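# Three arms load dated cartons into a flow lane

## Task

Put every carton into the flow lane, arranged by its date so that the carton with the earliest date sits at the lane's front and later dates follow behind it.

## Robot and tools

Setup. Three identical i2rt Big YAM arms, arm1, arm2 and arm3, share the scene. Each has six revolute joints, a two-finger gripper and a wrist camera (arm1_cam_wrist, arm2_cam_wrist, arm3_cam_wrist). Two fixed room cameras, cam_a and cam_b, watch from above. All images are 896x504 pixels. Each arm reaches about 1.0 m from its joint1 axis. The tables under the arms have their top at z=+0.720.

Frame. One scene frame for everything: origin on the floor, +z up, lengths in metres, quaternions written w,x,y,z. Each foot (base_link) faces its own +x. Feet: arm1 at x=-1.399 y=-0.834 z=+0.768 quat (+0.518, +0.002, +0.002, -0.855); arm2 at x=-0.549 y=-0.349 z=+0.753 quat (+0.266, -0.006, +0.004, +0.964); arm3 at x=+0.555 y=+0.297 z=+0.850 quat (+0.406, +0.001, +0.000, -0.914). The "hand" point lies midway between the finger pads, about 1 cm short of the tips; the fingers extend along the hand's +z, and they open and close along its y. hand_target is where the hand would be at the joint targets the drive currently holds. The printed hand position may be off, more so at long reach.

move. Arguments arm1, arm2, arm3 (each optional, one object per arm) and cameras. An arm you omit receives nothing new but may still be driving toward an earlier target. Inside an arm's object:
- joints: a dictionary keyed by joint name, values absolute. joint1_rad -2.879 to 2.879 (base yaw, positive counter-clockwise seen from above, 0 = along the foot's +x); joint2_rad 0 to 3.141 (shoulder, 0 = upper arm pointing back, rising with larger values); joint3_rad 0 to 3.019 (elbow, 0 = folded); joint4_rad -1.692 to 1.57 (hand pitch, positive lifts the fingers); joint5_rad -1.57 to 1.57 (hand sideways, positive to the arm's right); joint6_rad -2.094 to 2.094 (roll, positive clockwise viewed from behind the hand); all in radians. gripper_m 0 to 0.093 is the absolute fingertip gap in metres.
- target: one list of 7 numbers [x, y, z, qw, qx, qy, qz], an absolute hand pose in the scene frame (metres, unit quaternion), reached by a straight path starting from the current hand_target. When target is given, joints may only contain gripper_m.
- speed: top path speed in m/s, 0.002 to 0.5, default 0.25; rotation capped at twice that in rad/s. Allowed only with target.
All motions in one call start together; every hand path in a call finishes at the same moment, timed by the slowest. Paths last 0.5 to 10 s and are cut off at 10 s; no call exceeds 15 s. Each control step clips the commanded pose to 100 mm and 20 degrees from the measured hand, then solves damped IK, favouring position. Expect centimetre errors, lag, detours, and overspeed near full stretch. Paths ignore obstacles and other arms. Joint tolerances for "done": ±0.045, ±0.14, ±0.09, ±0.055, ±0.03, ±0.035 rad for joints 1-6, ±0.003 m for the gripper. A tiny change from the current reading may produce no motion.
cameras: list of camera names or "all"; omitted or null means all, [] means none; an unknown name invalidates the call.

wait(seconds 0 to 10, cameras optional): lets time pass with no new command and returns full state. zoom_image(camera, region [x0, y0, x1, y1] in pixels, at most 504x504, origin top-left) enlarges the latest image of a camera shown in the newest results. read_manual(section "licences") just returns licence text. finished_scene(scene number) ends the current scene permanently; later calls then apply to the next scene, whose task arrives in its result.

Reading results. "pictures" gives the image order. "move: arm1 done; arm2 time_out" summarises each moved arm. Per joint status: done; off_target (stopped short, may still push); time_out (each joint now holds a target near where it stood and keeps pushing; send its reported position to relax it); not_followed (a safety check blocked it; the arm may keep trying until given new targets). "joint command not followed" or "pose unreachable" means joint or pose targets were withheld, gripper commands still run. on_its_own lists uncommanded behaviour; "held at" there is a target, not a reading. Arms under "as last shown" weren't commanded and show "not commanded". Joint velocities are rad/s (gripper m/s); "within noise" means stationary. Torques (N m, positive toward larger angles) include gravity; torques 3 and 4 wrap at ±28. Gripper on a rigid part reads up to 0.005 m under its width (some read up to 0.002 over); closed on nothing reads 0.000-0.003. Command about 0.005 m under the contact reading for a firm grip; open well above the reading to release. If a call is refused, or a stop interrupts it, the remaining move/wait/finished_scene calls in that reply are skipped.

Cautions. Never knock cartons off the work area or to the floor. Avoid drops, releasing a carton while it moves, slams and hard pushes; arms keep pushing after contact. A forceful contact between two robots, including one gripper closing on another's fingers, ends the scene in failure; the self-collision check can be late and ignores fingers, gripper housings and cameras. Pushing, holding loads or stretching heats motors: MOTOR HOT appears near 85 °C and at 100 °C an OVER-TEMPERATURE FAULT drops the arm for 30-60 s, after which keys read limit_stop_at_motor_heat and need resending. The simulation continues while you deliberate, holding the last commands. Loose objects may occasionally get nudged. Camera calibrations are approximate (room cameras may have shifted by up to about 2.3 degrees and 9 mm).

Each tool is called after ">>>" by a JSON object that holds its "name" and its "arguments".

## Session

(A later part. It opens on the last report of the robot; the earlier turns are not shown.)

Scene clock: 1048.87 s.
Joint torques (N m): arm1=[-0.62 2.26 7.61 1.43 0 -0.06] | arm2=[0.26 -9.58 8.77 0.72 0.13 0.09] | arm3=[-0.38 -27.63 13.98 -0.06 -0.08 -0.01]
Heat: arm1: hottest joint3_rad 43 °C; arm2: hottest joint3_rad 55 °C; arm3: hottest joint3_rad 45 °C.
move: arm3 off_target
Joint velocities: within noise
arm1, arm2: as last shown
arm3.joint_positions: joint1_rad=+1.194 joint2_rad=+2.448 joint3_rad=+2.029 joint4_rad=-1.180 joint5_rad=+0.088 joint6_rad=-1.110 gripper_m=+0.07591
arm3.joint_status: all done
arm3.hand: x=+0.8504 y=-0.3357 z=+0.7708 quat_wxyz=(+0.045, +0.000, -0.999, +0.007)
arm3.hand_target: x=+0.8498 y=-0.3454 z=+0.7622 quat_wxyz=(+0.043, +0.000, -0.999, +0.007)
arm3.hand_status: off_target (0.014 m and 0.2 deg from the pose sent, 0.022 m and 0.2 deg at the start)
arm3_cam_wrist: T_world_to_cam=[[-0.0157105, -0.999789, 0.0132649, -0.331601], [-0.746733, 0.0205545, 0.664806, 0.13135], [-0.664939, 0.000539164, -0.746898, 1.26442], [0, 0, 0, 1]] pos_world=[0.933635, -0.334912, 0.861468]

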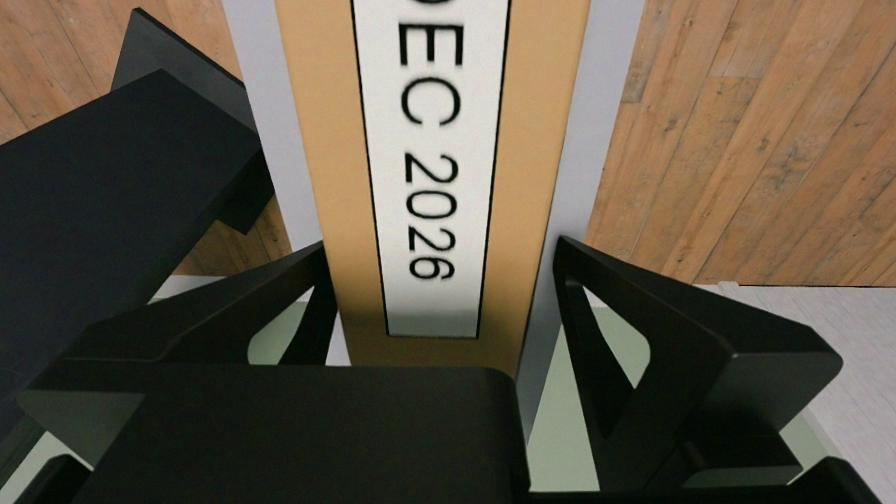

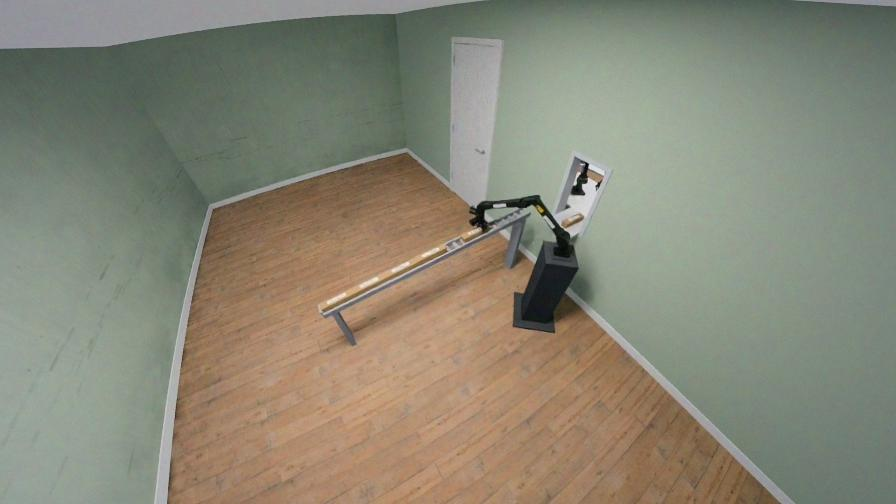

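>>> {"name": "move", "arguments": {"arm3": {"target": [0.83, -0.338, 0.86, -0.0436, 0.0003, 0.999, -0.0065], "speed": 0.25}, "cameras": ["arm3_cam_wrist"]}}

>>> {"name": "move", "arguments": {"arm3": {"joints": {"joint1_rad": -0.36, "joint2_rad": 0.8, "joint3_rad": 1.2, "joint4_rad": -1.3, "joint5_rad": 0, "joint6_rad": 0, "gripper_m": 0.092}}, "cameras": ["arm3_cam_wrist", "cam_b"]}}

>>> {"name": "zoom_image", "arguments": {"camera": "cam_b", "region": [300, 150, 600, 350]}}

Scene clock: 1052.80 s.
Joint torques (N m): arm1=[-0.56 2.32 7.61 1.42 0 -0.06] | arm2=[0.32 -9.58 8.76 0.73 0.13 0.09] | arm3=[-0.38 -27.99 12.19 -0.03 -0.06 -0.02]
Heat: arm1: hottest joint3_rad 43 °C; arm2: hottest joint3_rad 54 °C; arm3: hottest joint3_rad 45 °C.
move: arm3 done
Joint velocities: within noise
arm1, arm2: as last shown
arm3.joint_positions: joint1_rad=+1.173 joint2_rad=+2.307 joint3_rad=+2.030 joint4_rad=-1.310 joint5_rad=+0.088 joint6_rad=-1.130 gripper_m=+0.07591
arm3.joint_status: not commanded
arm3.hand: x=+0.8334 y=-0.3337 z=+0.8662 quat_wxyz=(+0.042, -0.001, -0.999, +0.011)
arm3.hand_target: x=+0.8300 y=-0.3379 z=+0.8601 quat_wxyz=(+0.043, +0.000, -0.999, +0.007)
arm3.hand_status: done (0.008 m and 0.6 deg from the pose sent, 0.092 m and 0.2 deg at the start)
arm3_cam_wrist: T_world_to_cam=[[-0.0166142, -0.999626, 0.021708, -0.33764], [-0.749778, 0.0268192, 0.661146, 0.0630541], [-0.661481, -0.00529175, -0.749943, 1.32213], [0, 0, 0, 1]] pos_world=[0.916233, -0.332208, 0.957166]

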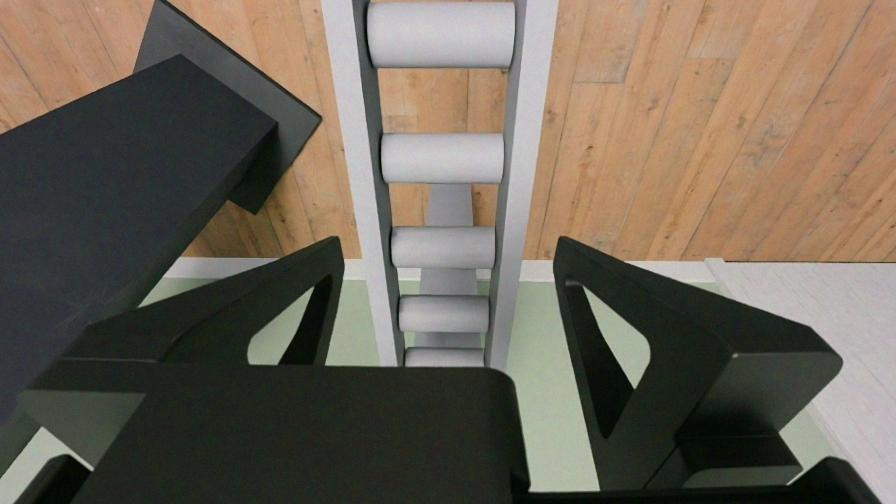

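Scene clock: 1054.83 s.
Joint torques (N m): arm1=[-0.62 2.32 7.61 1.43 0 -0.06] | arm2=[0.32 -9.64 8.77 0.73 0.13 0.09] | arm3=[-0.91 -3.66 11.21 1.32 -0.05 0.13]
Heat: arm1: hottest joint3_rad 43 °C; arm2: hottest joint3_rad 54 °C; arm3: hottest joint3_rad 45 °C.
move: arm3 done
Joint velocities: within noise
arm1, arm2: as last shown
arm3.joint_positions: joint1_rad=-0.349 joint2_rad=+0.797 joint3_rad=+1.204 joint4_rad=-1.296 joint5_rad=+0.003 joint6_rad=-0.008 gripper_m=+0.09193
arm3.joint_status: all done
arm3.hand: x=+0.2780 y=+0.1524 z=+1.2586 quat_wxyz=(-0.078, -0.914, -0.230, +0.324)
arm3.hand_target: x=+0.2767 y=+0.1551 z=+1.2550 quat_wxyz=(-0.078, -0.918, -0.223, +0.319)
arm3.hand_status: not commanded
arm3_cam_wrist: T_world_to_cam=[[-0.462203, 0.886757, -0.00548324, 0.00108372], [0.886099, 0.461601, -0.0418677, -0.262085], [-0.0345954, -0.0242101, -0.999108, 1.39385], [0, 0, 0, 1]] pos_world=[0.280955, 0.153763, 1.38164]

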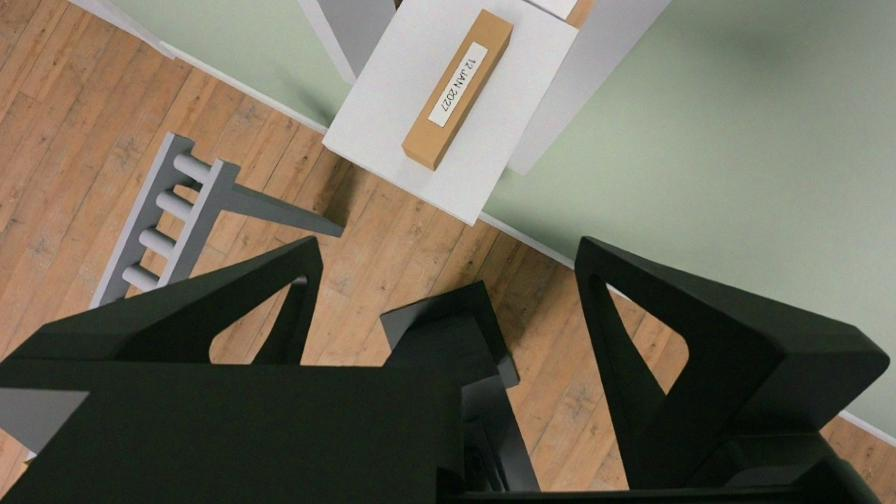

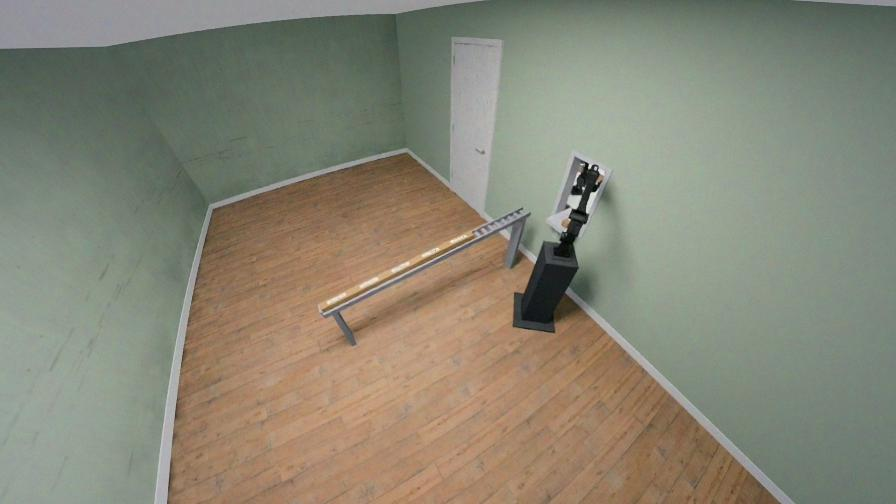

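Scaled by 1.680 (camera's finer frame: 1280x720).

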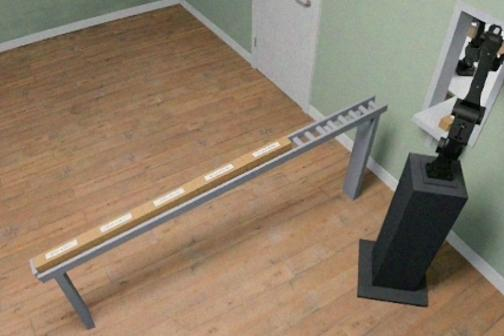

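>>> {"name": "zoom_image", "arguments": {"camera": "arm3_cam_wrist", "region": [360, 0, 620, 200]}}

Scaled by 1.938 (camera's finer frame: 1280x720).

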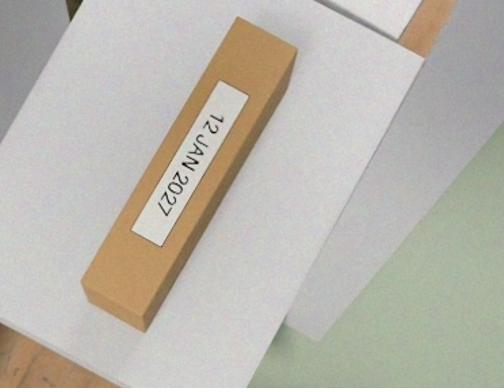

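>>> {"name": "move", "arguments": {"arm3": {"target": [0.20, 0.12, 0.95, 0, 0.99976, -0.0218, 0], "speed": 0.3}, "cameras": []}}

>>> {"name": "move", "arguments": {"arm3": {"target": [0.003, 0.020, 0.865, 0, 0.99976, -0.0218, 0], "speed": 0.25}, "cameras": ["arm3_cam_wrist"]}}

Scene clock: 1075.37 s.
Joint torques (N m): arm1=[-0.56 2.37 7.6 1.42 0 -0.06] | arm2=[0.32 -9.52 8.76 0.72 0.12 0.09] | arm3=[-0.85 -13.98 12 0.65 -0.05 0.14]
Heat: arm1: hottest joint3_rad 43 °C; arm2: hottest joint3_rad 52 °C; arm3: hottest joint3_rad 46 °C.
move: arm3 off_target
Joint velocities: within noise
arm1, arm2: as last shown
arm3.joint_positions: joint1_rad=-0.360 joint2_rad=+1.463 joint3_rad=+0.994 joint4_rad=-1.124 joint5_rad=+0.004 joint6_rad=+0.500 gripper_m=+0.09193
arm3.joint_status: not commanded
arm3.hand: x=+0.2129 y=+0.1225 z=+0.9452 quat_wxyz=(+0.007, -1.000, +0.012, -0.010)
arm3.hand_target: x=+0.2003 y=+0.1202 z=+0.9502 quat_wxyz=(+0.000, -1.000, +0.022, +0.000)
arm3.hand_status: off_target (0.014 m and 1.8 deg from the pose sent, 0.320 m and 49.3 deg at the start)

Scene clock: 1077.33 s.
Joint torques (N m): arm1=[-0.56 2.37 7.61 1.42 0 -0.06] | arm2=[0.32 -9.58 8.76 0.73 0.12 0.09] | arm3=[-0.73 -23.3 13.9 0.03 -0.03 0.14]
Heat: arm1: hottest joint3_rad 43 °C; arm2: hottest joint3_rad 52 °C; arm3: hottest joint3_rad 47 °C.
move: arm3 off_target
Joint velocities: within noise
arm1, arm2: as last shown
arm3.joint_positions: joint1_rad=-0.360 joint2_rad=+2.068 joint3_rad=+1.613 joint4_rad=-1.121 joint5_rad=+0.004 joint6_rad=+0.502 gripper_m=+0.09193
arm3.joint_status: not commanded
arm3.hand: x=+0.0173 y=+0.0215 z=+0.8663 quat_wxyz=(+0.003, -1.000, +0.013, -0.002)
arm3.hand_target: x=+0.0035 y=+0.0203 z=+0.8651 quat_wxyz=(+0.000, -1.000, +0.022, +0.000)
arm3.hand_status: off_target (0.014 m and 1.1 deg from the pose sent, 0.247 m and 1.8 deg at the start)
arm3_cam_wrist: T_world_to_cam=[[0.0416694, 0.999125, 0.00358944, -0.0244032], [0.799677, -0.0355046, 0.599379, -0.530458], [0.598982, -0.0221054, -0.800457, 0.806545], [0, 0, 0, 1]] pos_world=[-0.0578944, 0.0233771, 0.963638]

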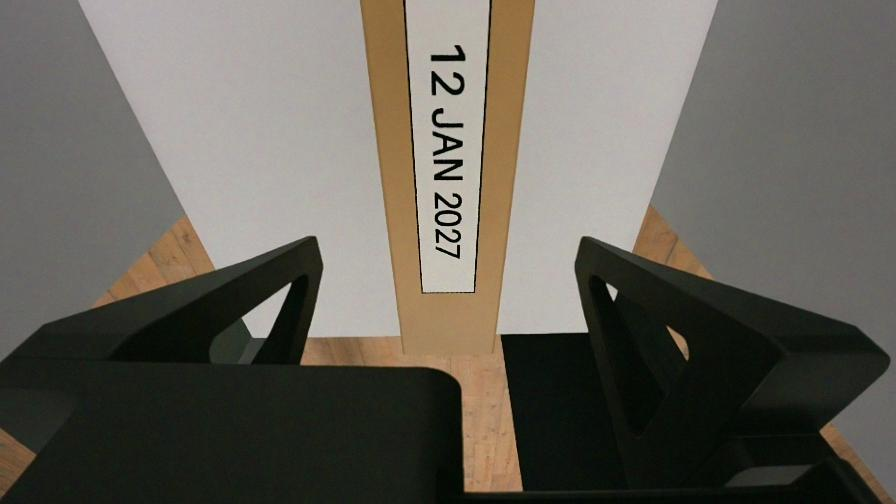

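>>> {"name": "move", "arguments": {"arm3": {"target": [0.015, 0.019, 0.775, 0, 0.99976, -0.0218, 0], "speed": 0.12}, "cameras": ["arm3_cam_wrist"]}}

Scene clock: 1081.97 s.
Joint torques (N m): arm1=[-0.62 2.32 7.6 1.42 0 -0.06] | arm2=[0.32 -9.58 8.76 0.72 0.12 0.09] | arm3=[0.21 -24.12 9.06 0.79 -0.02 0.15]
Heat: arm1: hottest joint3_rad 43 °C; arm2: hottest joint3_rad 52 °C; arm3: hottest joint3_rad 47 °C.
move: arm3 off_target
Joint velocities: within noise
arm1: as last shown
arm2.joint_positions: joint1_rad=-1.545 joint2_rad=+1.383 joint3_rad=+1.216 joint4_rad=-1.391 joint5_rad=-0.016 joint6_rad=+1.053 gripper_m=+0.09194
arm2.joint_status: not commanded
arm2.hand: x=-0.3572 y=+0.0006 z=+0.9565 quat_wxyz=(-0.001, +0.002, -1.000, -0.003)
arm2.hand_target: x=-0.3600 y=-0.0001 z=+0.9501 quat_wxyz=(+0.000, +0.000, -1.000, +0.000)
arm2.hand_status: not commanded
arm3.joint_positions: joint1_rad=-0.360 joint2_rad=+2.171 joint3_rad=+1.561 joint4_rad=-0.946 joint5_rad=+0.004 joint6_rad=+0.513 gripper_m=+0.09193
arm3.joint_status: not commanded
arm3.hand: x=+0.0133 y=+0.0194 z=+0.7890 quat_wxyz=(-0.002, -1.000, +0.018, +0.007)
arm3.hand_target: x=+0.0153 y=+0.0191 z=+0.7751 quat_wxyz=(+0.000, -1.000, +0.022, +0.000)
arm3.hand_status: off_target (0.014 m and 0.9 deg from the pose sent, 0.091 m and 1.1 deg at the start)
arm3_cam_wrist: T_world_to_cam=[[0.0519207, 0.998629, -0.00660086, -0.0139536], [0.809947, -0.0382423, 0.585255, -0.469931], [0.5842, -0.0357332, -0.810823, 0.755612], [0, 0, 0, 1]] pos_world=[-0.0600846, 0.0229637, 0.887605]

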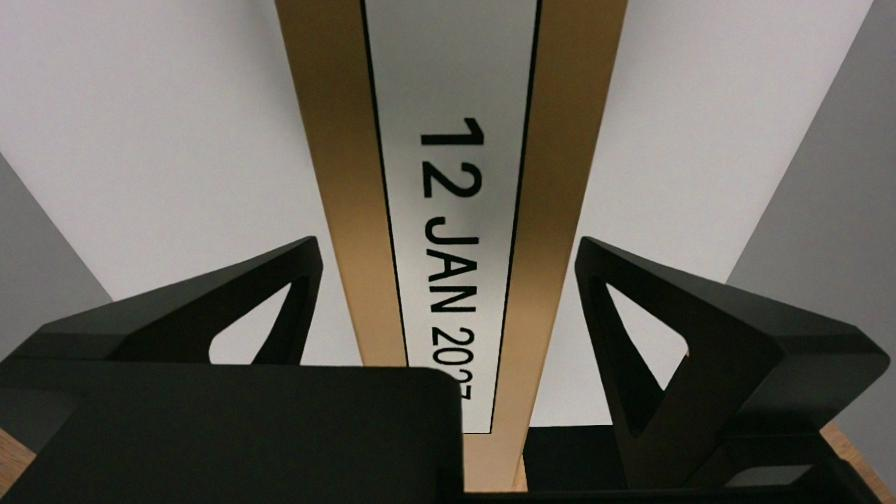

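>>> {"name": "move", "arguments": {"arm3": {"joints": {"gripper_m": 0.054}}, "cameras": []}}

>>> {"name": "move", "arguments": {"arm3": {"target": [0.015, 0.022, 0.94, 0, 0.99976, -0.0218, 0], "speed": 0.2}, "cameras": ["arm3_cam_wrist"]}}

>>> {"name": "move", "arguments": {"arm3": {"target": [0.26, 0.14, 1.0, 0, 0.99976, -0.0218, 0], "speed": 0.3}, "cameras": ["arm3_cam_wrist"]}}

Scene clock: 1086.10 s.
Joint torques (N m): arm1=[-0.62 2.43 7.62 1.42 0 -0.06] | arm2=[0.26 -9.64 8.76 0.75 0.13 0.09] | arm3=[0.26 -24.23 9.13 0.75 -0.03 0.14]
Heat: arm1: hottest joint3_rad 43 °C; arm2: hottest joint3_rad 51 °C; arm3: hottest joint3_rad 47 °C.
move: arm3 off_target
Joint velocities: within noise
arm1, arm2: as last shown
arm3.joint_positions: joint1_rad=-0.360 joint2_rad=+2.171 joint3_rad=+1.561 joint4_rad=-0.946 joint5_rad=+0.004 joint6_rad=+0.513 gripper_m=+0.05842
arm3.joint_status: gripper_m off_target (ended at +0.05844, target +0.05400)
arm3.hand: x=+0.0133 y=+0.0194 z=+0.7890 quat_wxyz=(-0.002, -1.000, +0.018, +0.007)
arm3.hand_target: x=+0.0153 y=+0.0191 z=+0.7751 quat_wxyz=(+0.000, -1.000, +0.022, +0.000)
arm3.hand_status: not commanded

Scene clock: 1087.80 s.
Joint torques (N m): arm1=[-0.56 2.37 7.64 1.44 0 -0.06] | arm2=[0.32 -9.58 8.76 0.7 0.12 0.09] | arm3=[-0.09 -26.29 15.05 -0.02 -0.02 0.11]
Heat: arm1: hottest joint3_rad 43 °C; arm2: hottest joint3_rad 51 °C; arm3: hottest joint3_rad 47 °C.
move: arm3 off_target
Joint velocities: within noise
arm1.joint_positions: joint1_rad=+1.217 joint2_rad=+0.598 joint3_rad=+1.497 joint4_rad=-1.398 joint5_rad=+0.001 joint6_rad=+0.009 gripper_m=+0.09196
arm1.joint_status: not commanded
arm1.hand: x=-1.2658 y=-0.9864 z=+1.3481 quat_wxyz=(-0.467, -0.354, -0.784, +0.203)
arm1.hand_target: x=-1.2680 y=-0.9886 z=+1.3487 quat_wxyz=(-0.464, -0.357, -0.783, +0.208)
arm1.hand_status: not commanded
arm2: as last shown
arm3.joint_positions: joint1_rad=-0.360 joint2_rad=+2.001 joint3_rad=+1.642 joint4_rad=-1.264 joint5_rad=+0.003 joint6_rad=+0.513 gripper_m=+0.05842
arm3.joint_status: not commanded
arm3.hand: x=+0.0328 y=+0.0294 z=+0.9159 quat_wxyz=(+0.014, -0.999, +0.018, -0.023)
arm3.hand_target: x=+0.0162 y=+0.0226 z=+0.9403 quat_wxyz=(+0.000, -1.000, +0.022, +0.000)
arm3.hand_status: off_target (0.031 m and 3.1 deg from the pose sent, 0.151 m and 0.9 deg at the start)
arm3_cam_wrist: T_world_to_cam=[[0.0520142, 0.998293, 0.0265633, -0.0545271], [0.773969, -0.0571068, 0.630643, -0.599463], [0.631084, -0.0122432, -0.775618, 0.813049], [0, 0, 0, 1]] pos_world=[-0.0462994, 0.0301549, 1.01011]

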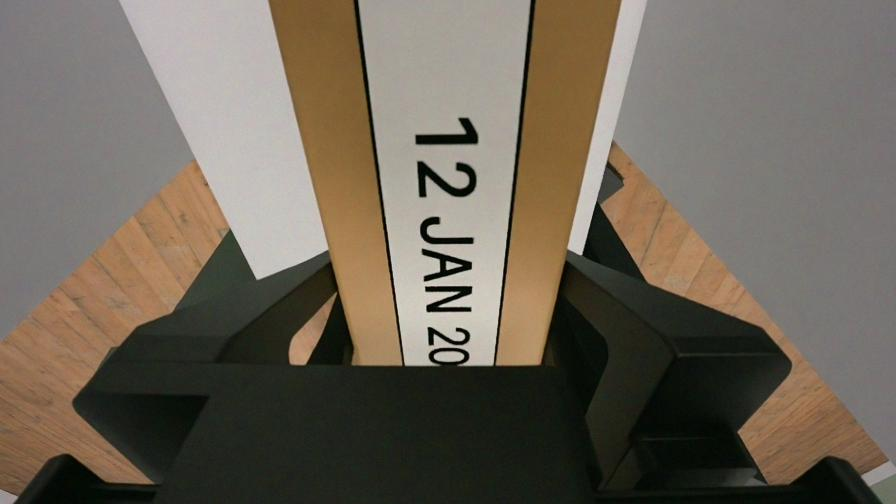

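Scene clock: 1089.57 s.
Joint torques (N m): arm1=[-0.62 2.43 7.6 1.42 0 -0.06] | arm2=[0.26 -9.58 8.76 0.73 0.13 0.09] | arm3=[1.03 -12.34 10.85 0.03 -0.01 0.15]
Heat: arm1: hottest joint3_rad 43 °C; arm2: hottest joint3_rad 51 °C; arm3: hottest joint3_rad 47 °C.
move: arm3 done
Joint velocities: within noise
arm1, arm2: as last shown
arm3.joint_positions: joint1_rad=-0.355 joint2_rad=+1.270 joint3_rad=+0.944 joint4_rad=-1.253 joint5_rad=+0.003 joint6_rad=+0.528 gripper_m=+0.05842
arm3.joint_status: not commanded
arm3.hand: x=+0.2577 y=+0.1436 z=+0.9937 quat_wxyz=(+0.004, -1.000, +0.023, -0.004)
arm3.hand_target: x=+0.2600 y=+0.1401 z=+0.9998 quat_wxyz=(+0.000, -1.000, +0.022, +0.000)
arm3.hand_status: done (0.008 m and 0.6 deg from the pose sent, 0.266 m and 3.1 deg at the start)
arm3_cam_wrist: T_world_to_cam=[[0.0621923, 0.998053, 0.00482036, -0.16325], [0.79685, -0.0525617, 0.601886, -0.794039], [0.600967, -0.0335916, -0.798568, 0.766542], [0, 0, 0, 1]] pos_world=[0.182216, 0.146946, 1.09084]

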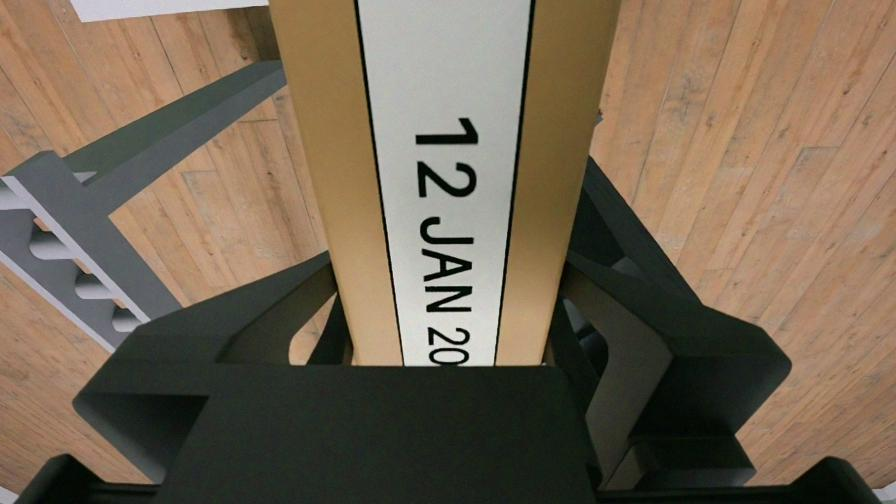

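>>> {"name": "move", "arguments": {"arm3": {"joints": {"joint1_rad": 1.02, "joint6_rad": -1.27}}, "cameras": ["arm3_cam_wrist"]}}

>>> {"name": "move", "arguments": {"arm3": {"target": [0.755, -0.338, 0.865, -0.0436, 0.0003, 0.999, -0.0065], "speed": 0.25}, "cameras": ["arm3_cam_wrist"]}}

Scene clock: 1102.67 s.
Joint torques (N m): arm1=[-0.56 2.37 7.61 1.46 0 -0.06] | arm2=[0.32 -9.58 8.76 0.72 0.13 0.09] | arm3=[0.85 -12.57 10.76 0.01 -0.05 -0.03]
Heat: arm1: hottest joint3_rad 43 °C; arm2: hottest joint3_rad 51 °C; arm3: hottest joint3_rad 46 °C.
move: arm3 done
Joint velocities: within noise
arm1, arm2: as last shown
arm3.joint_positions: joint1_rad=+1.012 joint2_rad=+1.270 joint3_rad=+0.944 joint4_rad=-1.254 joint5_rad=+0.000 joint6_rad=-1.262 gripper_m=+0.05841
arm3.joint_status: all done
arm3.hand: x=+0.6452 y=-0.0239 z=+0.9944 quat_wxyz=(+0.000, -0.016, -1.000, -0.005)
arm3.hand_target: x=+0.6477 y=-0.0228 z=+1.0006 quat_wxyz=(-0.001, -0.008, -1.000, +0.001)
arm3.hand_status: not commanded
arm3_cam_wrist: T_world_to_cam=[[-0.047102, -0.998823, -0.0115345, 0.0188691], [-0.801931, 0.0309273, 0.596616, -0.0732806], [-0.595558, 0.0373516, -0.802444, 1.30612], [0, 0, 0, 1]] pos_world=[0.71999, -0.0276724, 1.09202]

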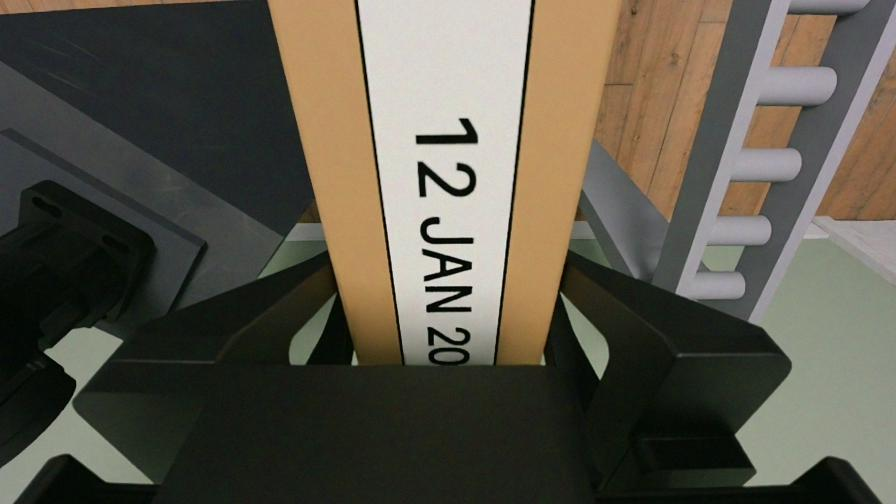

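Scene clock: 1105.20 s.
Joint torques (N m): arm1=[-0.62 2.32 7.61 1.43 0 -0.06] | arm2=[0.32 -9.58 8.76 0.72 0.13 0.09] | arm3=[1.03 -27.46 15.23 -0.1 0.12 0.13]
Heat: arm1: hottest joint3_rad 43 °C; arm2: hottest joint3_rad 51 °C; arm3: hottest joint3_rad 47 °C.
move: arm3 off_target
Joint velocities: within noise
arm1, arm2: as last shown
arm3.joint_positions: joint1_rad=+1.053 joint2_rad=+2.223 joint3_rad=+1.838 joint4_rad=-1.238 joint5_rad=+0.085 joint6_rad=-1.248 gripper_m=+0.05841
arm3.joint_status: not commanded
arm3.hand: x=+0.7429 y=-0.3215 z=+0.8525 quat_wxyz=(+0.047, -0.001, -0.999, -0.011)
arm3.hand_target: x=+0.7547 y=-0.3369 z=+0.8653 quat_wxyz=(+0.043, +0.000, -0.999, +0.007)
arm3.hand_status: off_target (0.024 m and 2.1 deg from the pose sent, 0.357 m and 5.4 deg at the start)
arm3_cam_wrist: T_world_to_cam=[[-0.0186602, -0.999545, -0.0236783, -0.28643], [-0.742962, -0.0019857, 0.66933, -0.0175061], [-0.669073, 0.0300819, -0.742587, 1.26277], [0, 0, 0, 1]] pos_world=[0.826535, -0.324322, 0.942653]

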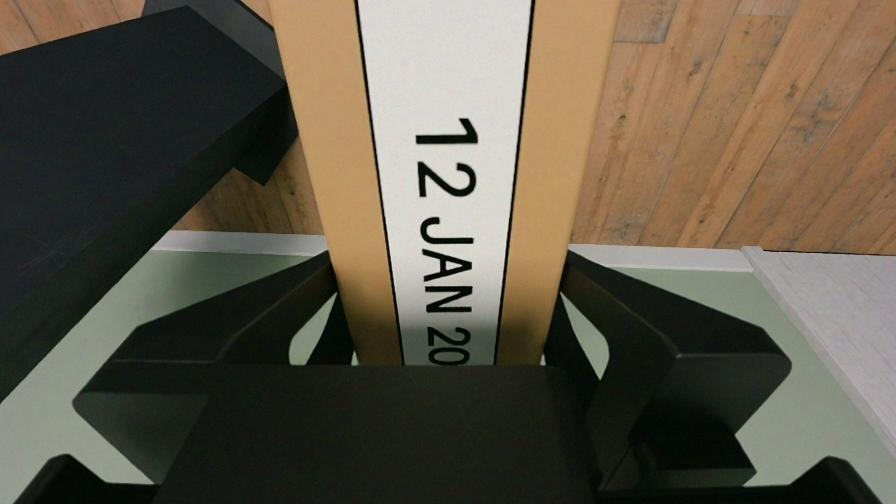

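>>> {"name": "move", "arguments": {"arm3": {"target": [0.755, -0.340, 0.785, -0.0436, 0.0003, 0.999, -0.0065], "speed": 0.12}, "cameras": ["arm3_cam_wrist"]}}

Scene clock: 1108.07 s.
Joint torques (N m): arm1=[-0.5 2.32 7.62 1.44 -0.01 -0.06] | arm2=[0.32 -9.58 8.76 0.72 0.12 0.09] | arm3=[0.79 -29.04 11 0.51 0.13 0.13]
Heat: arm1: hottest joint3_rad 43 °C; arm2: hottest joint3_rad 51 °C; arm3: hottest joint3_rad 47 °C.
move: arm3 off_target
Joint velocities: within noise
arm1, arm2: as last shown
arm3.joint_positions: joint1_rad=+1.053 joint2_rad=+2.331 joint3_rad=+1.838 joint4_rad=-1.114 joint5_rad=+0.085 joint6_rad=-1.248 gripper_m=+0.05841
arm3.joint_status: not commanded
arm3.hand: x=+0.7469 y=-0.3337 z=+0.7827 quat_wxyz=(+0.045, -0.001, -0.999, -0.004)
arm3.hand_target: x=+0.7549 y=-0.3399 z=+0.7852 quat_wxyz=(+0.043, +0.000, -0.999, +0.007)
arm3.hand_status: off_target (0.011 m and 1.2 deg from the pose sent, 0.071 m and 2.1 deg at the start)
arm3_cam_wrist: T_world_to_cam=[[-0.0186039, -0.999791, -0.00846221, -0.312211], [-0.746074, 0.00824735, 0.665812, 0.0407555], [-0.665603, 0.0187001, -0.746072, 1.21038], [0, 0, 0, 1]] pos_world=[0.830234, -0.335116, 0.873256]

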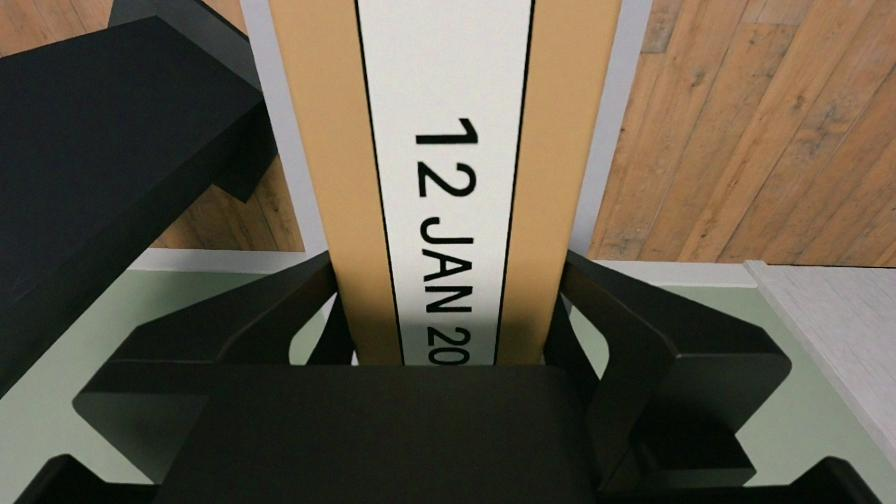

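>>> {"name": "move", "arguments": {"arm3": {"target": [0.755, -0.340, 0.766, -0.0436, 0.0003, 0.999, -0.0065], "speed": 0.05}, "cameras": ["arm3_cam_wrist"]}}

Scene clock: 1111.63 s.
Joint torques (N m): arm1=[-0.62 2.32 7.61 1.43 0 -0.06] | arm2=[0.26 -9.58 8.77 0.72 0.12 0.08] | arm3=[0.85 -27.69 10.45 0.62 -0.03 0.12]
Heat: arm1: hottest joint3_rad 43 °C; arm2: hottest joint3_rad 50 °C; arm3: hottest joint3_rad 47 °C.
move: arm3 off_target
Joint velocities: within noise
arm1, arm2: as last shown
arm3.joint_positions: joint1_rad=+1.053 joint2_rad=+2.344 joint3_rad=+1.838 joint4_rad=-1.083 joint5_rad=+0.090 joint6_rad=-1.247 gripper_m=+0.05841
arm3.joint_status: not commanded
arm3.hand: x=+0.7477 y=-0.3386 z=+0.7742 quat_wxyz=(+0.045, -0.002, -0.999, +0.006)
arm3.hand_target: x=+0.7548 y=-0.3399 z=+0.7661 quat_wxyz=(+0.044, +0.000, -0.999, +0.007)
arm3.hand_status: off_target (0.011 m and 0.3 deg from the pose sent, 0.019 m and 1.2 deg at the start)
arm3_cam_wrist: T_world_to_cam=[[-0.0196814, -0.999754, 0.0102264, -0.330815], [-0.746654, 0.0214997, 0.664865, 0.0526757], [-0.664921, 0.00544989, -0.746894, 1.20031], [0, 0, 0, 1]] pos_world=[0.830933, -0.338408, 0.864866]

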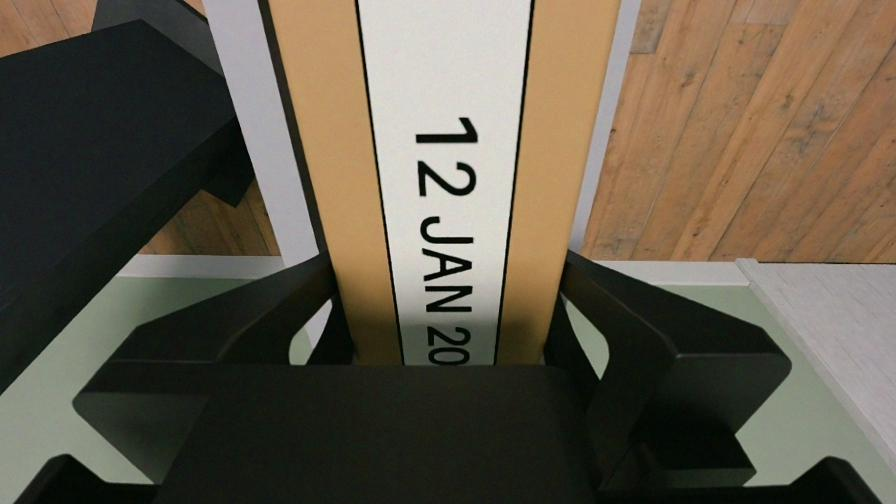

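>>> {"name": "move", "arguments": {"arm3": {"target": [0.755, -0.326, 0.754, -0.0436, 0.0003, 0.999, -0.0065], "speed": 0.05}, "cameras": ["arm3_cam_wrist"]}}

Scene clock: 1115.47 s.
Joint torques (N m): arm1=[-0.56 2.37 7.61 1.44 0 -0.06] | arm2=[0.32 -9.58 8.76 0.73 0.12 0.09] | arm3=[0.85 -27.87 7.6 0.69 -0.28 0.14]
Heat: arm1: hottest joint3_rad 43 °C; arm2: hottest joint3_rad 50 °C; arm3: hottest joint3_rad 47 °C.
move: arm3 off_target
Joint velocities: within noise
arm1: as last shown
arm2.joint_positions: joint1_rad=-1.545 joint2_rad=+1.383 joint3_rad=+1.216 joint4_rad=-1.391 joint5_rad=-0.016 joint6_rad=+1.053 gripper_m=+0.09194
arm2.joint_status: not commanded
arm2.hand: x=-0.3572 y=+0.0006 z=+0.9565 quat_wxyz=(-0.001, +0.002, -1.000, -0.003)
arm2.hand_target: x=-0.3600 y=-0.0001 z=+0.9501 quat_wxyz=(+0.000, +0.000, -1.000, +0.000)
arm2.hand_status: not commanded
arm3.joint_positions: joint1_rad=+1.061 joint2_rad=+2.334 joint3_rad=+1.803 joint4_rad=-1.035 joint5_rad=+0.096 joint6_rad=-1.241 gripper_m=+0.05841
arm3.joint_status: not commanded
arm3.hand: x=+0.7512 y=-0.3364 z=+0.7694 quat_wxyz=(+0.044, -0.002, -0.999, +0.018)
arm3.hand_target: x=+0.7549 y=-0.3259 z=+0.7543 quat_wxyz=(+0.044, +0.000, -0.999, +0.007)
arm3.hand_status: off_target (0.019 m and 1.3 deg from the pose sent, 0.025 m and 0.3 deg at the start)
arm3_cam_wrist: T_world_to_cam=[[-0.017793, -0.999224, 0.0351289, -0.348916], [-0.748, 0.0366171, 0.662688, 0.0661992], [-0.66346, -0.0144852, -0.748071, 1.19212], [0, 0, 0, 1]] pos_world=[0.834233, -0.333801, 0.860178]

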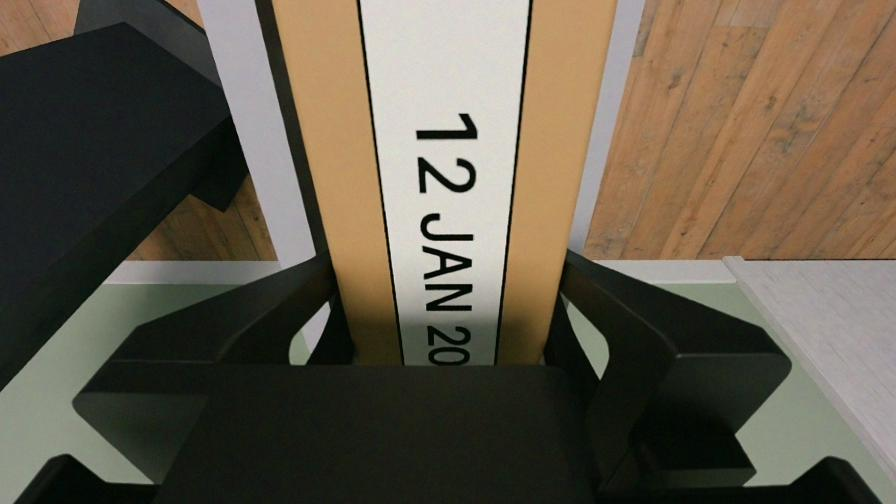

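>>> {"name": "move", "arguments": {"arm3": {"target": [0.755, -0.326, 0.742, -0.0436, 0.0003, 0.999, -0.0065], "speed": 0.05}, "cameras": ["arm3_cam_wrist"]}}

Scene clock: 1118.20 s.
Joint torques (N m): arm1=[-0.56 2.32 7.62 1.42 0 -0.06] | arm2=[0.32 -9.58 8.76 0.73 0.12 0.09] | arm3=[0.62 -26.4 7.64 1.09 -0.27 0.12]
Heat: arm1: hottest joint3_rad 43 °C; arm2: hottest joint3_rad 50 °C; arm3: hottest joint3_rad 47 °C.
move: arm3 off_target
Joint velocities: within noise
arm1, arm2: as last shown
arm3.joint_positions: joint1_rad=+1.063 joint2_rad=+2.333 joint3_rad=+1.800 joint4_rad=-1.027 joint5_rad=+0.096 joint6_rad=-1.241 gripper_m=+0.05841
arm3.joint_status: not commanded
arm3.hand: x=+0.7530 y=-0.3363 z=+0.7685 quat_wxyz=(+0.043, -0.001, -0.999, +0.020)
arm3.hand_target: x=+0.7545 y=-0.3253 z=+0.7427 quat_wxyz=(+0.044, +0.000, -0.999, +0.006)
arm3.hand_status: off_target (0.029 m and 1.6 deg from the pose sent, 0.030 m and 1.3 deg at the start)
arm3_cam_wrist: T_world_to_cam=[[-0.0151809, -0.999108, 0.0394103, -0.353984], [-0.749011, 0.0374739, 0.661497, 0.0701297], [-0.662384, -0.0194766, -0.748911, 1.19082], [0, 0, 0, 1]] pos_world=[0.835934, -0.333104, 0.859379]

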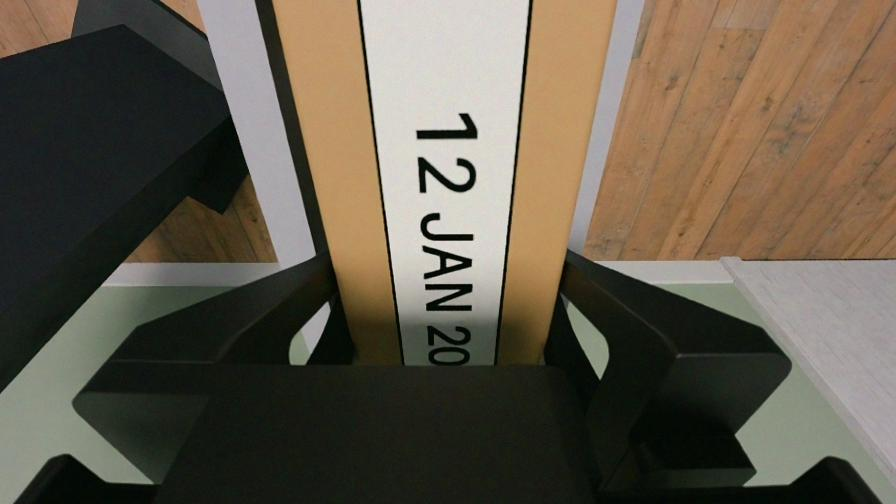

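>>> {"name": "move", "arguments": {"arm3": {"target": [0.757, -0.340, 0.764, -0.0436, 0.0003, 0.999, -0.0065], "speed": 0.1, "joints": {"gripper_m": 0.074}}, "cameras": ["arm3_cam_wrist"]}}

Scene clock: 1121.37 s.
Joint torques (N m): arm1=[-0.56 2.32 7.61 1.44 0 -0.06] | arm2=[0.32 -9.58 8.75 0.72 0.12 0.09] | arm3=[0.26 -26.05 13.18 -0.06 -0.09 0.07]
Heat: arm1: hottest joint3_rad 43 °C; arm2: hottest joint3_rad 50 °C; arm3: hottest joint3_rad 46 °C.
move: arm3 off_target
Joint velocities: within noise
arm1.joint_positions: joint1_rad=+1.217 joint2_rad=+0.598 joint3_rad=+1.497 joint4_rad=-1.398 joint5_rad=+0.001 joint6_rad=+0.009 gripper_m=+0.09196
arm1.joint_status: not commanded
arm1.hand: x=-1.2658 y=-0.9864 z=+1.3481 quat_wxyz=(-0.467, -0.354, -0.784, +0.203)
arm1.hand_target: x=-1.2680 y=-0.9886 z=+1.3487 quat_wxyz=(-0.464, -0.357, -0.783, +0.208)
arm1.hand_status: not commanded
arm2: as last shown
arm3.joint_positions: joint1_rad=+1.063 joint2_rad=+2.335 joint3_rad=+1.807 joint4_rad=-1.062 joint5_rad=+0.091 joint6_rad=-1.241 gripper_m=+0.07393
arm3.joint_status: all done
arm3.hand: x=+0.7520 y=-0.3305 z=+0.7696 quat_wxyz=(+0.045, +0.000, -0.999, +0.005)
arm3.hand_target: x=+0.7567 y=-0.3396 z=+0.7641 quat_wxyz=(+0.043, +0.000, -0.999, +0.007)
arm3.hand_status: off_target (0.012 m and 0.2 deg from the pose sent, 0.007 m and 1.6 deg at the start)
arm3_cam_wrist: T_world_to_cam=[[-0.0150885, -0.99984, 0.00956804, -0.325488], [-0.746021, 0.0176285, 0.665689, 0.0563902], [-0.665751, 0.00290628, -0.746168, 1.19891], [0, 0, 0, 1]] pos_world=[0.835336, -0.329915, 0.860167]

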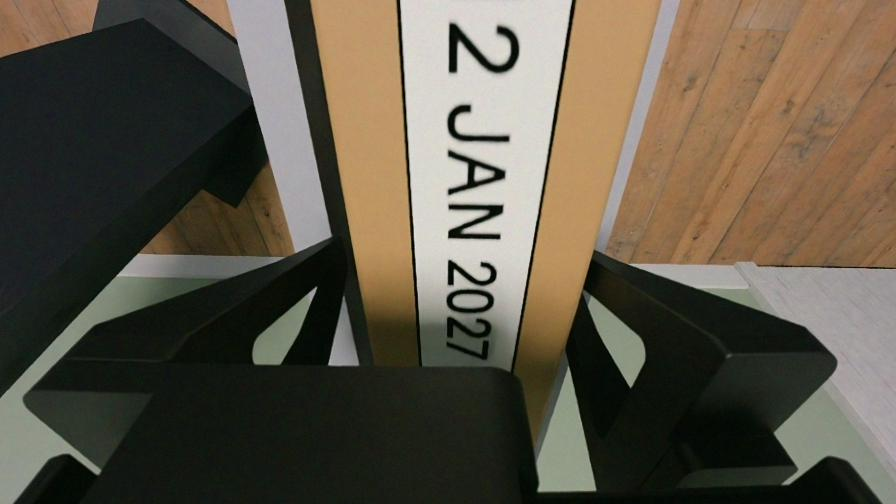

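>>> {"name": "move", "arguments": {"arm3": {"target": [0.757, -0.346, 0.80, -0.0436, 0.0003, 0.999, -0.0065], "speed": 0.1}, "cameras": ["arm3_cam_wrist", "cam_b"]}}

>>> {"name": "zoom_image", "arguments": {"camera": "cam_b", "region": [300, 150, 600, 350]}}

Scene clock: 1124.57 s.
Joint torques (N m): arm1=[-0.62 2.32 7.62 1.43 0 -0.06] | arm2=[0.32 -9.58 8.76 0.73 0.12 0.09] | arm3=[0.09 -29.74 13.42 -0.1 -0.07 0.04]
Heat: arm1: hottest joint3_rad 43 °C; arm2: hottest joint3_rad 50 °C; arm3: hottest joint3_rad 46 °C.
move: arm3 off_target
Joint velocities: within noise
arm1, arm2: as last shown
arm3.joint_positions: joint1_rad=+1.063 joint2_rad=+2.335 joint3_rad=+1.846 joint4_rad=-1.137 joint5_rad=+0.091 joint6_rad=-1.241 gripper_m=+0.07393
arm3.joint_status: not commanded
arm3.hand: x=+0.7515 y=-0.3292 z=+0.7831 quat_wxyz=(+0.051, +0.001, -0.999, -0.011)
arm3.hand_target: x=+0.7566 y=-0.3453 z=+0.8003 quat_wxyz=(+0.044, +0.000, -0.999, +0.007)
arm3.hand_status: off_target (0.024 m and 2.2 deg from the pose sent, 0.034 m and 0.2 deg at the start)
arm3_cam_wrist: T_world_to_cam=[[-0.0150542, -0.999603, -0.0238322, -0.298115], [-0.738322, -0.0049603, 0.67443, 0.0269238], [-0.67428, 0.0277489, -0.737954, 1.21678], [0, 0, 0, 1]] pos_world=[0.83584, -0.331627, 0.872663]

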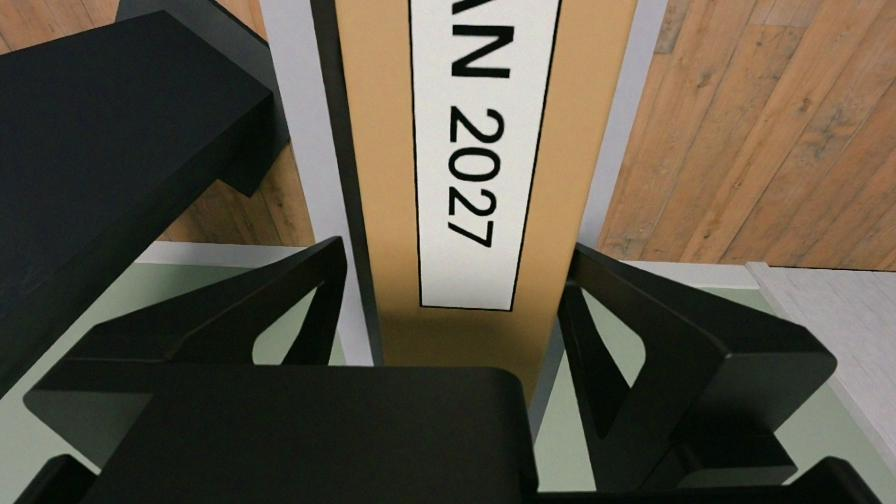

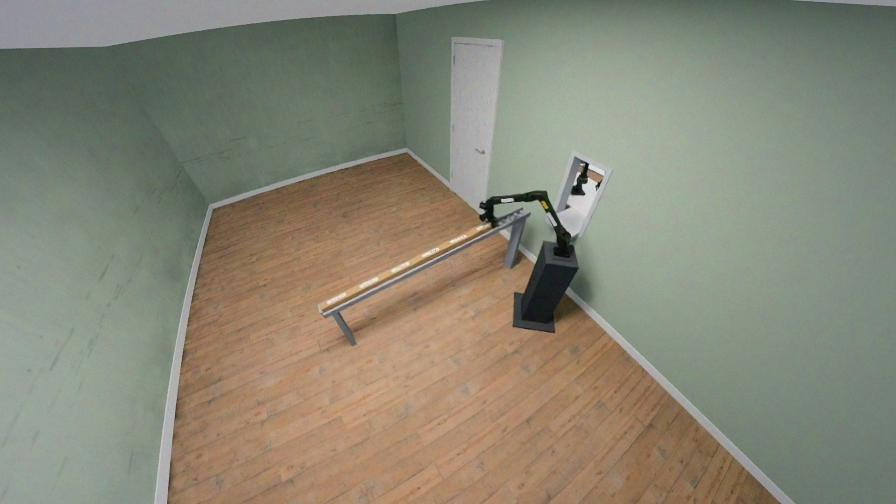

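Scaled by 1.680 (camera's finer frame: 1280x720).

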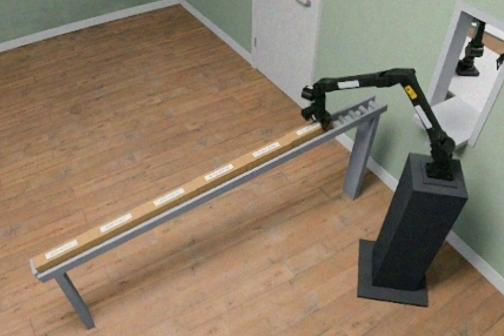

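>>> {"name": "move", "arguments": {"arm3": {"target": [0.75, -0.330, 0.90, -0.0436, 0.0003, 0.999, -0.0065], "speed": 0.2}, "cameras": ["arm3_cam_wrist", "cam_b"]}}

>>> {"name": "zoom_image", "arguments": {"camera": "cam_b", "region": [300, 180, 560, 350]}}

Scene clock: 1128.93 s.
Joint torques (N m): arm1=[-0.62 2.32 7.61 1.4 0 -0.06] | arm2=[0.32 -9.58 8.77 0.72 0.12 0.09] | arm3=[-0.26 -26.52 13.56 -0.05 -0.06 0.03]
Heat: arm1: hottest joint3_rad 43 °C; arm2: hottest joint3_rad 50 °C; arm3: hottest joint3_rad 46 °C.
move: arm3 done
Joint velocities: within noise
arm1, arm2: as last shown
arm3.joint_positions: joint1_rad=+1.063 joint2_rad=+2.164 joint3_rad=+1.858 joint4_rad=-1.292 joint5_rad=+0.091 joint6_rad=-1.241 gripper_m=+0.07393
arm3.joint_status: not commanded
arm3.hand: x=+0.7483 y=-0.3204 z=+0.8967 quat_wxyz=(+0.047, +0.000, -0.999, +0.002)
arm3.hand_target: x=+0.7497 y=-0.3297 z=+0.9001 quat_wxyz=(+0.044, +0.000, -0.999, +0.007)
arm3.hand_status: done (0.010 m and 0.7 deg from the pose sent, 0.117 m and 2.2 deg at the start)
arm3_cam_wrist: T_world_to_cam=[[-0.0150618, -0.999885, 0.00202563, -0.309951], [-0.744307, 0.0125646, 0.667719, -0.0359142], [-0.667668, 0.00854937, -0.74441, 1.29291], [0, 0, 0, 1]] pos_world=[0.831837, -0.320518, 0.987066]

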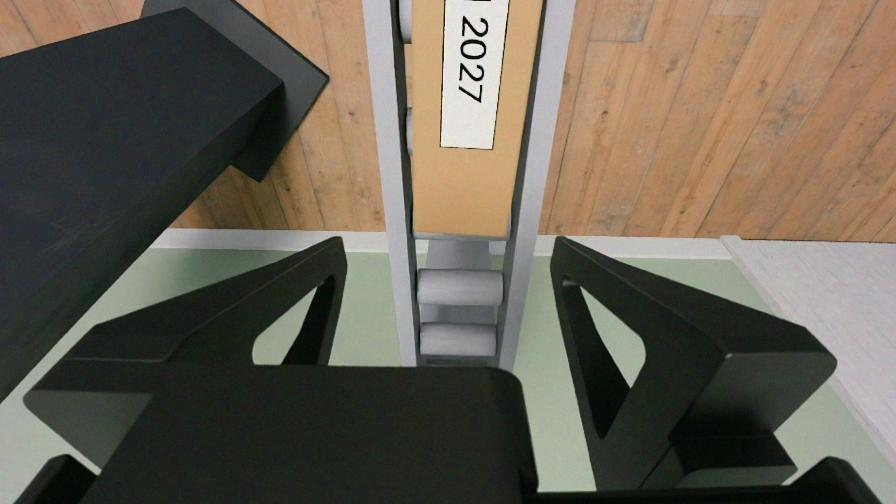

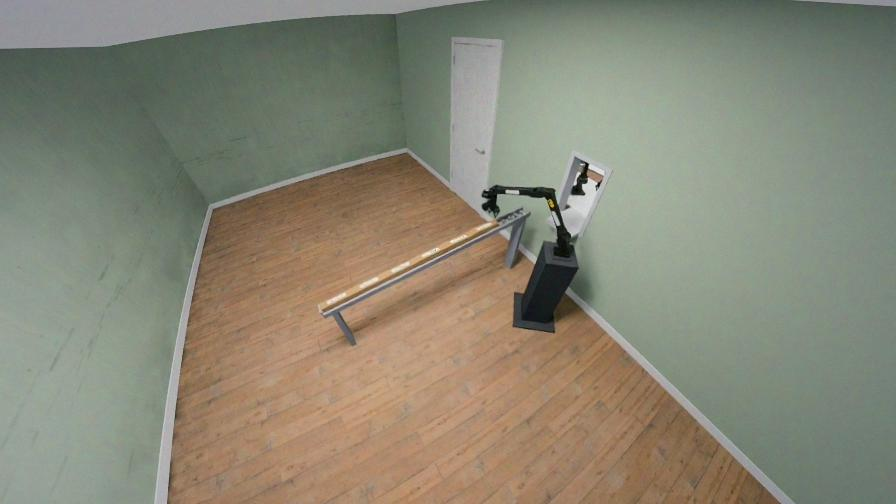

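Scaled by 1.938 (camera's finer frame: 1280x720).

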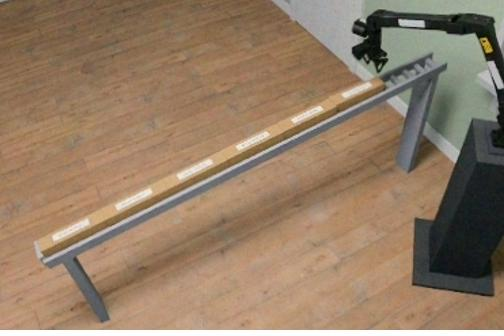

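>>> {"name": "finished_scene", "arguments": {"scene": 1}}

The scene is finished: the task was done.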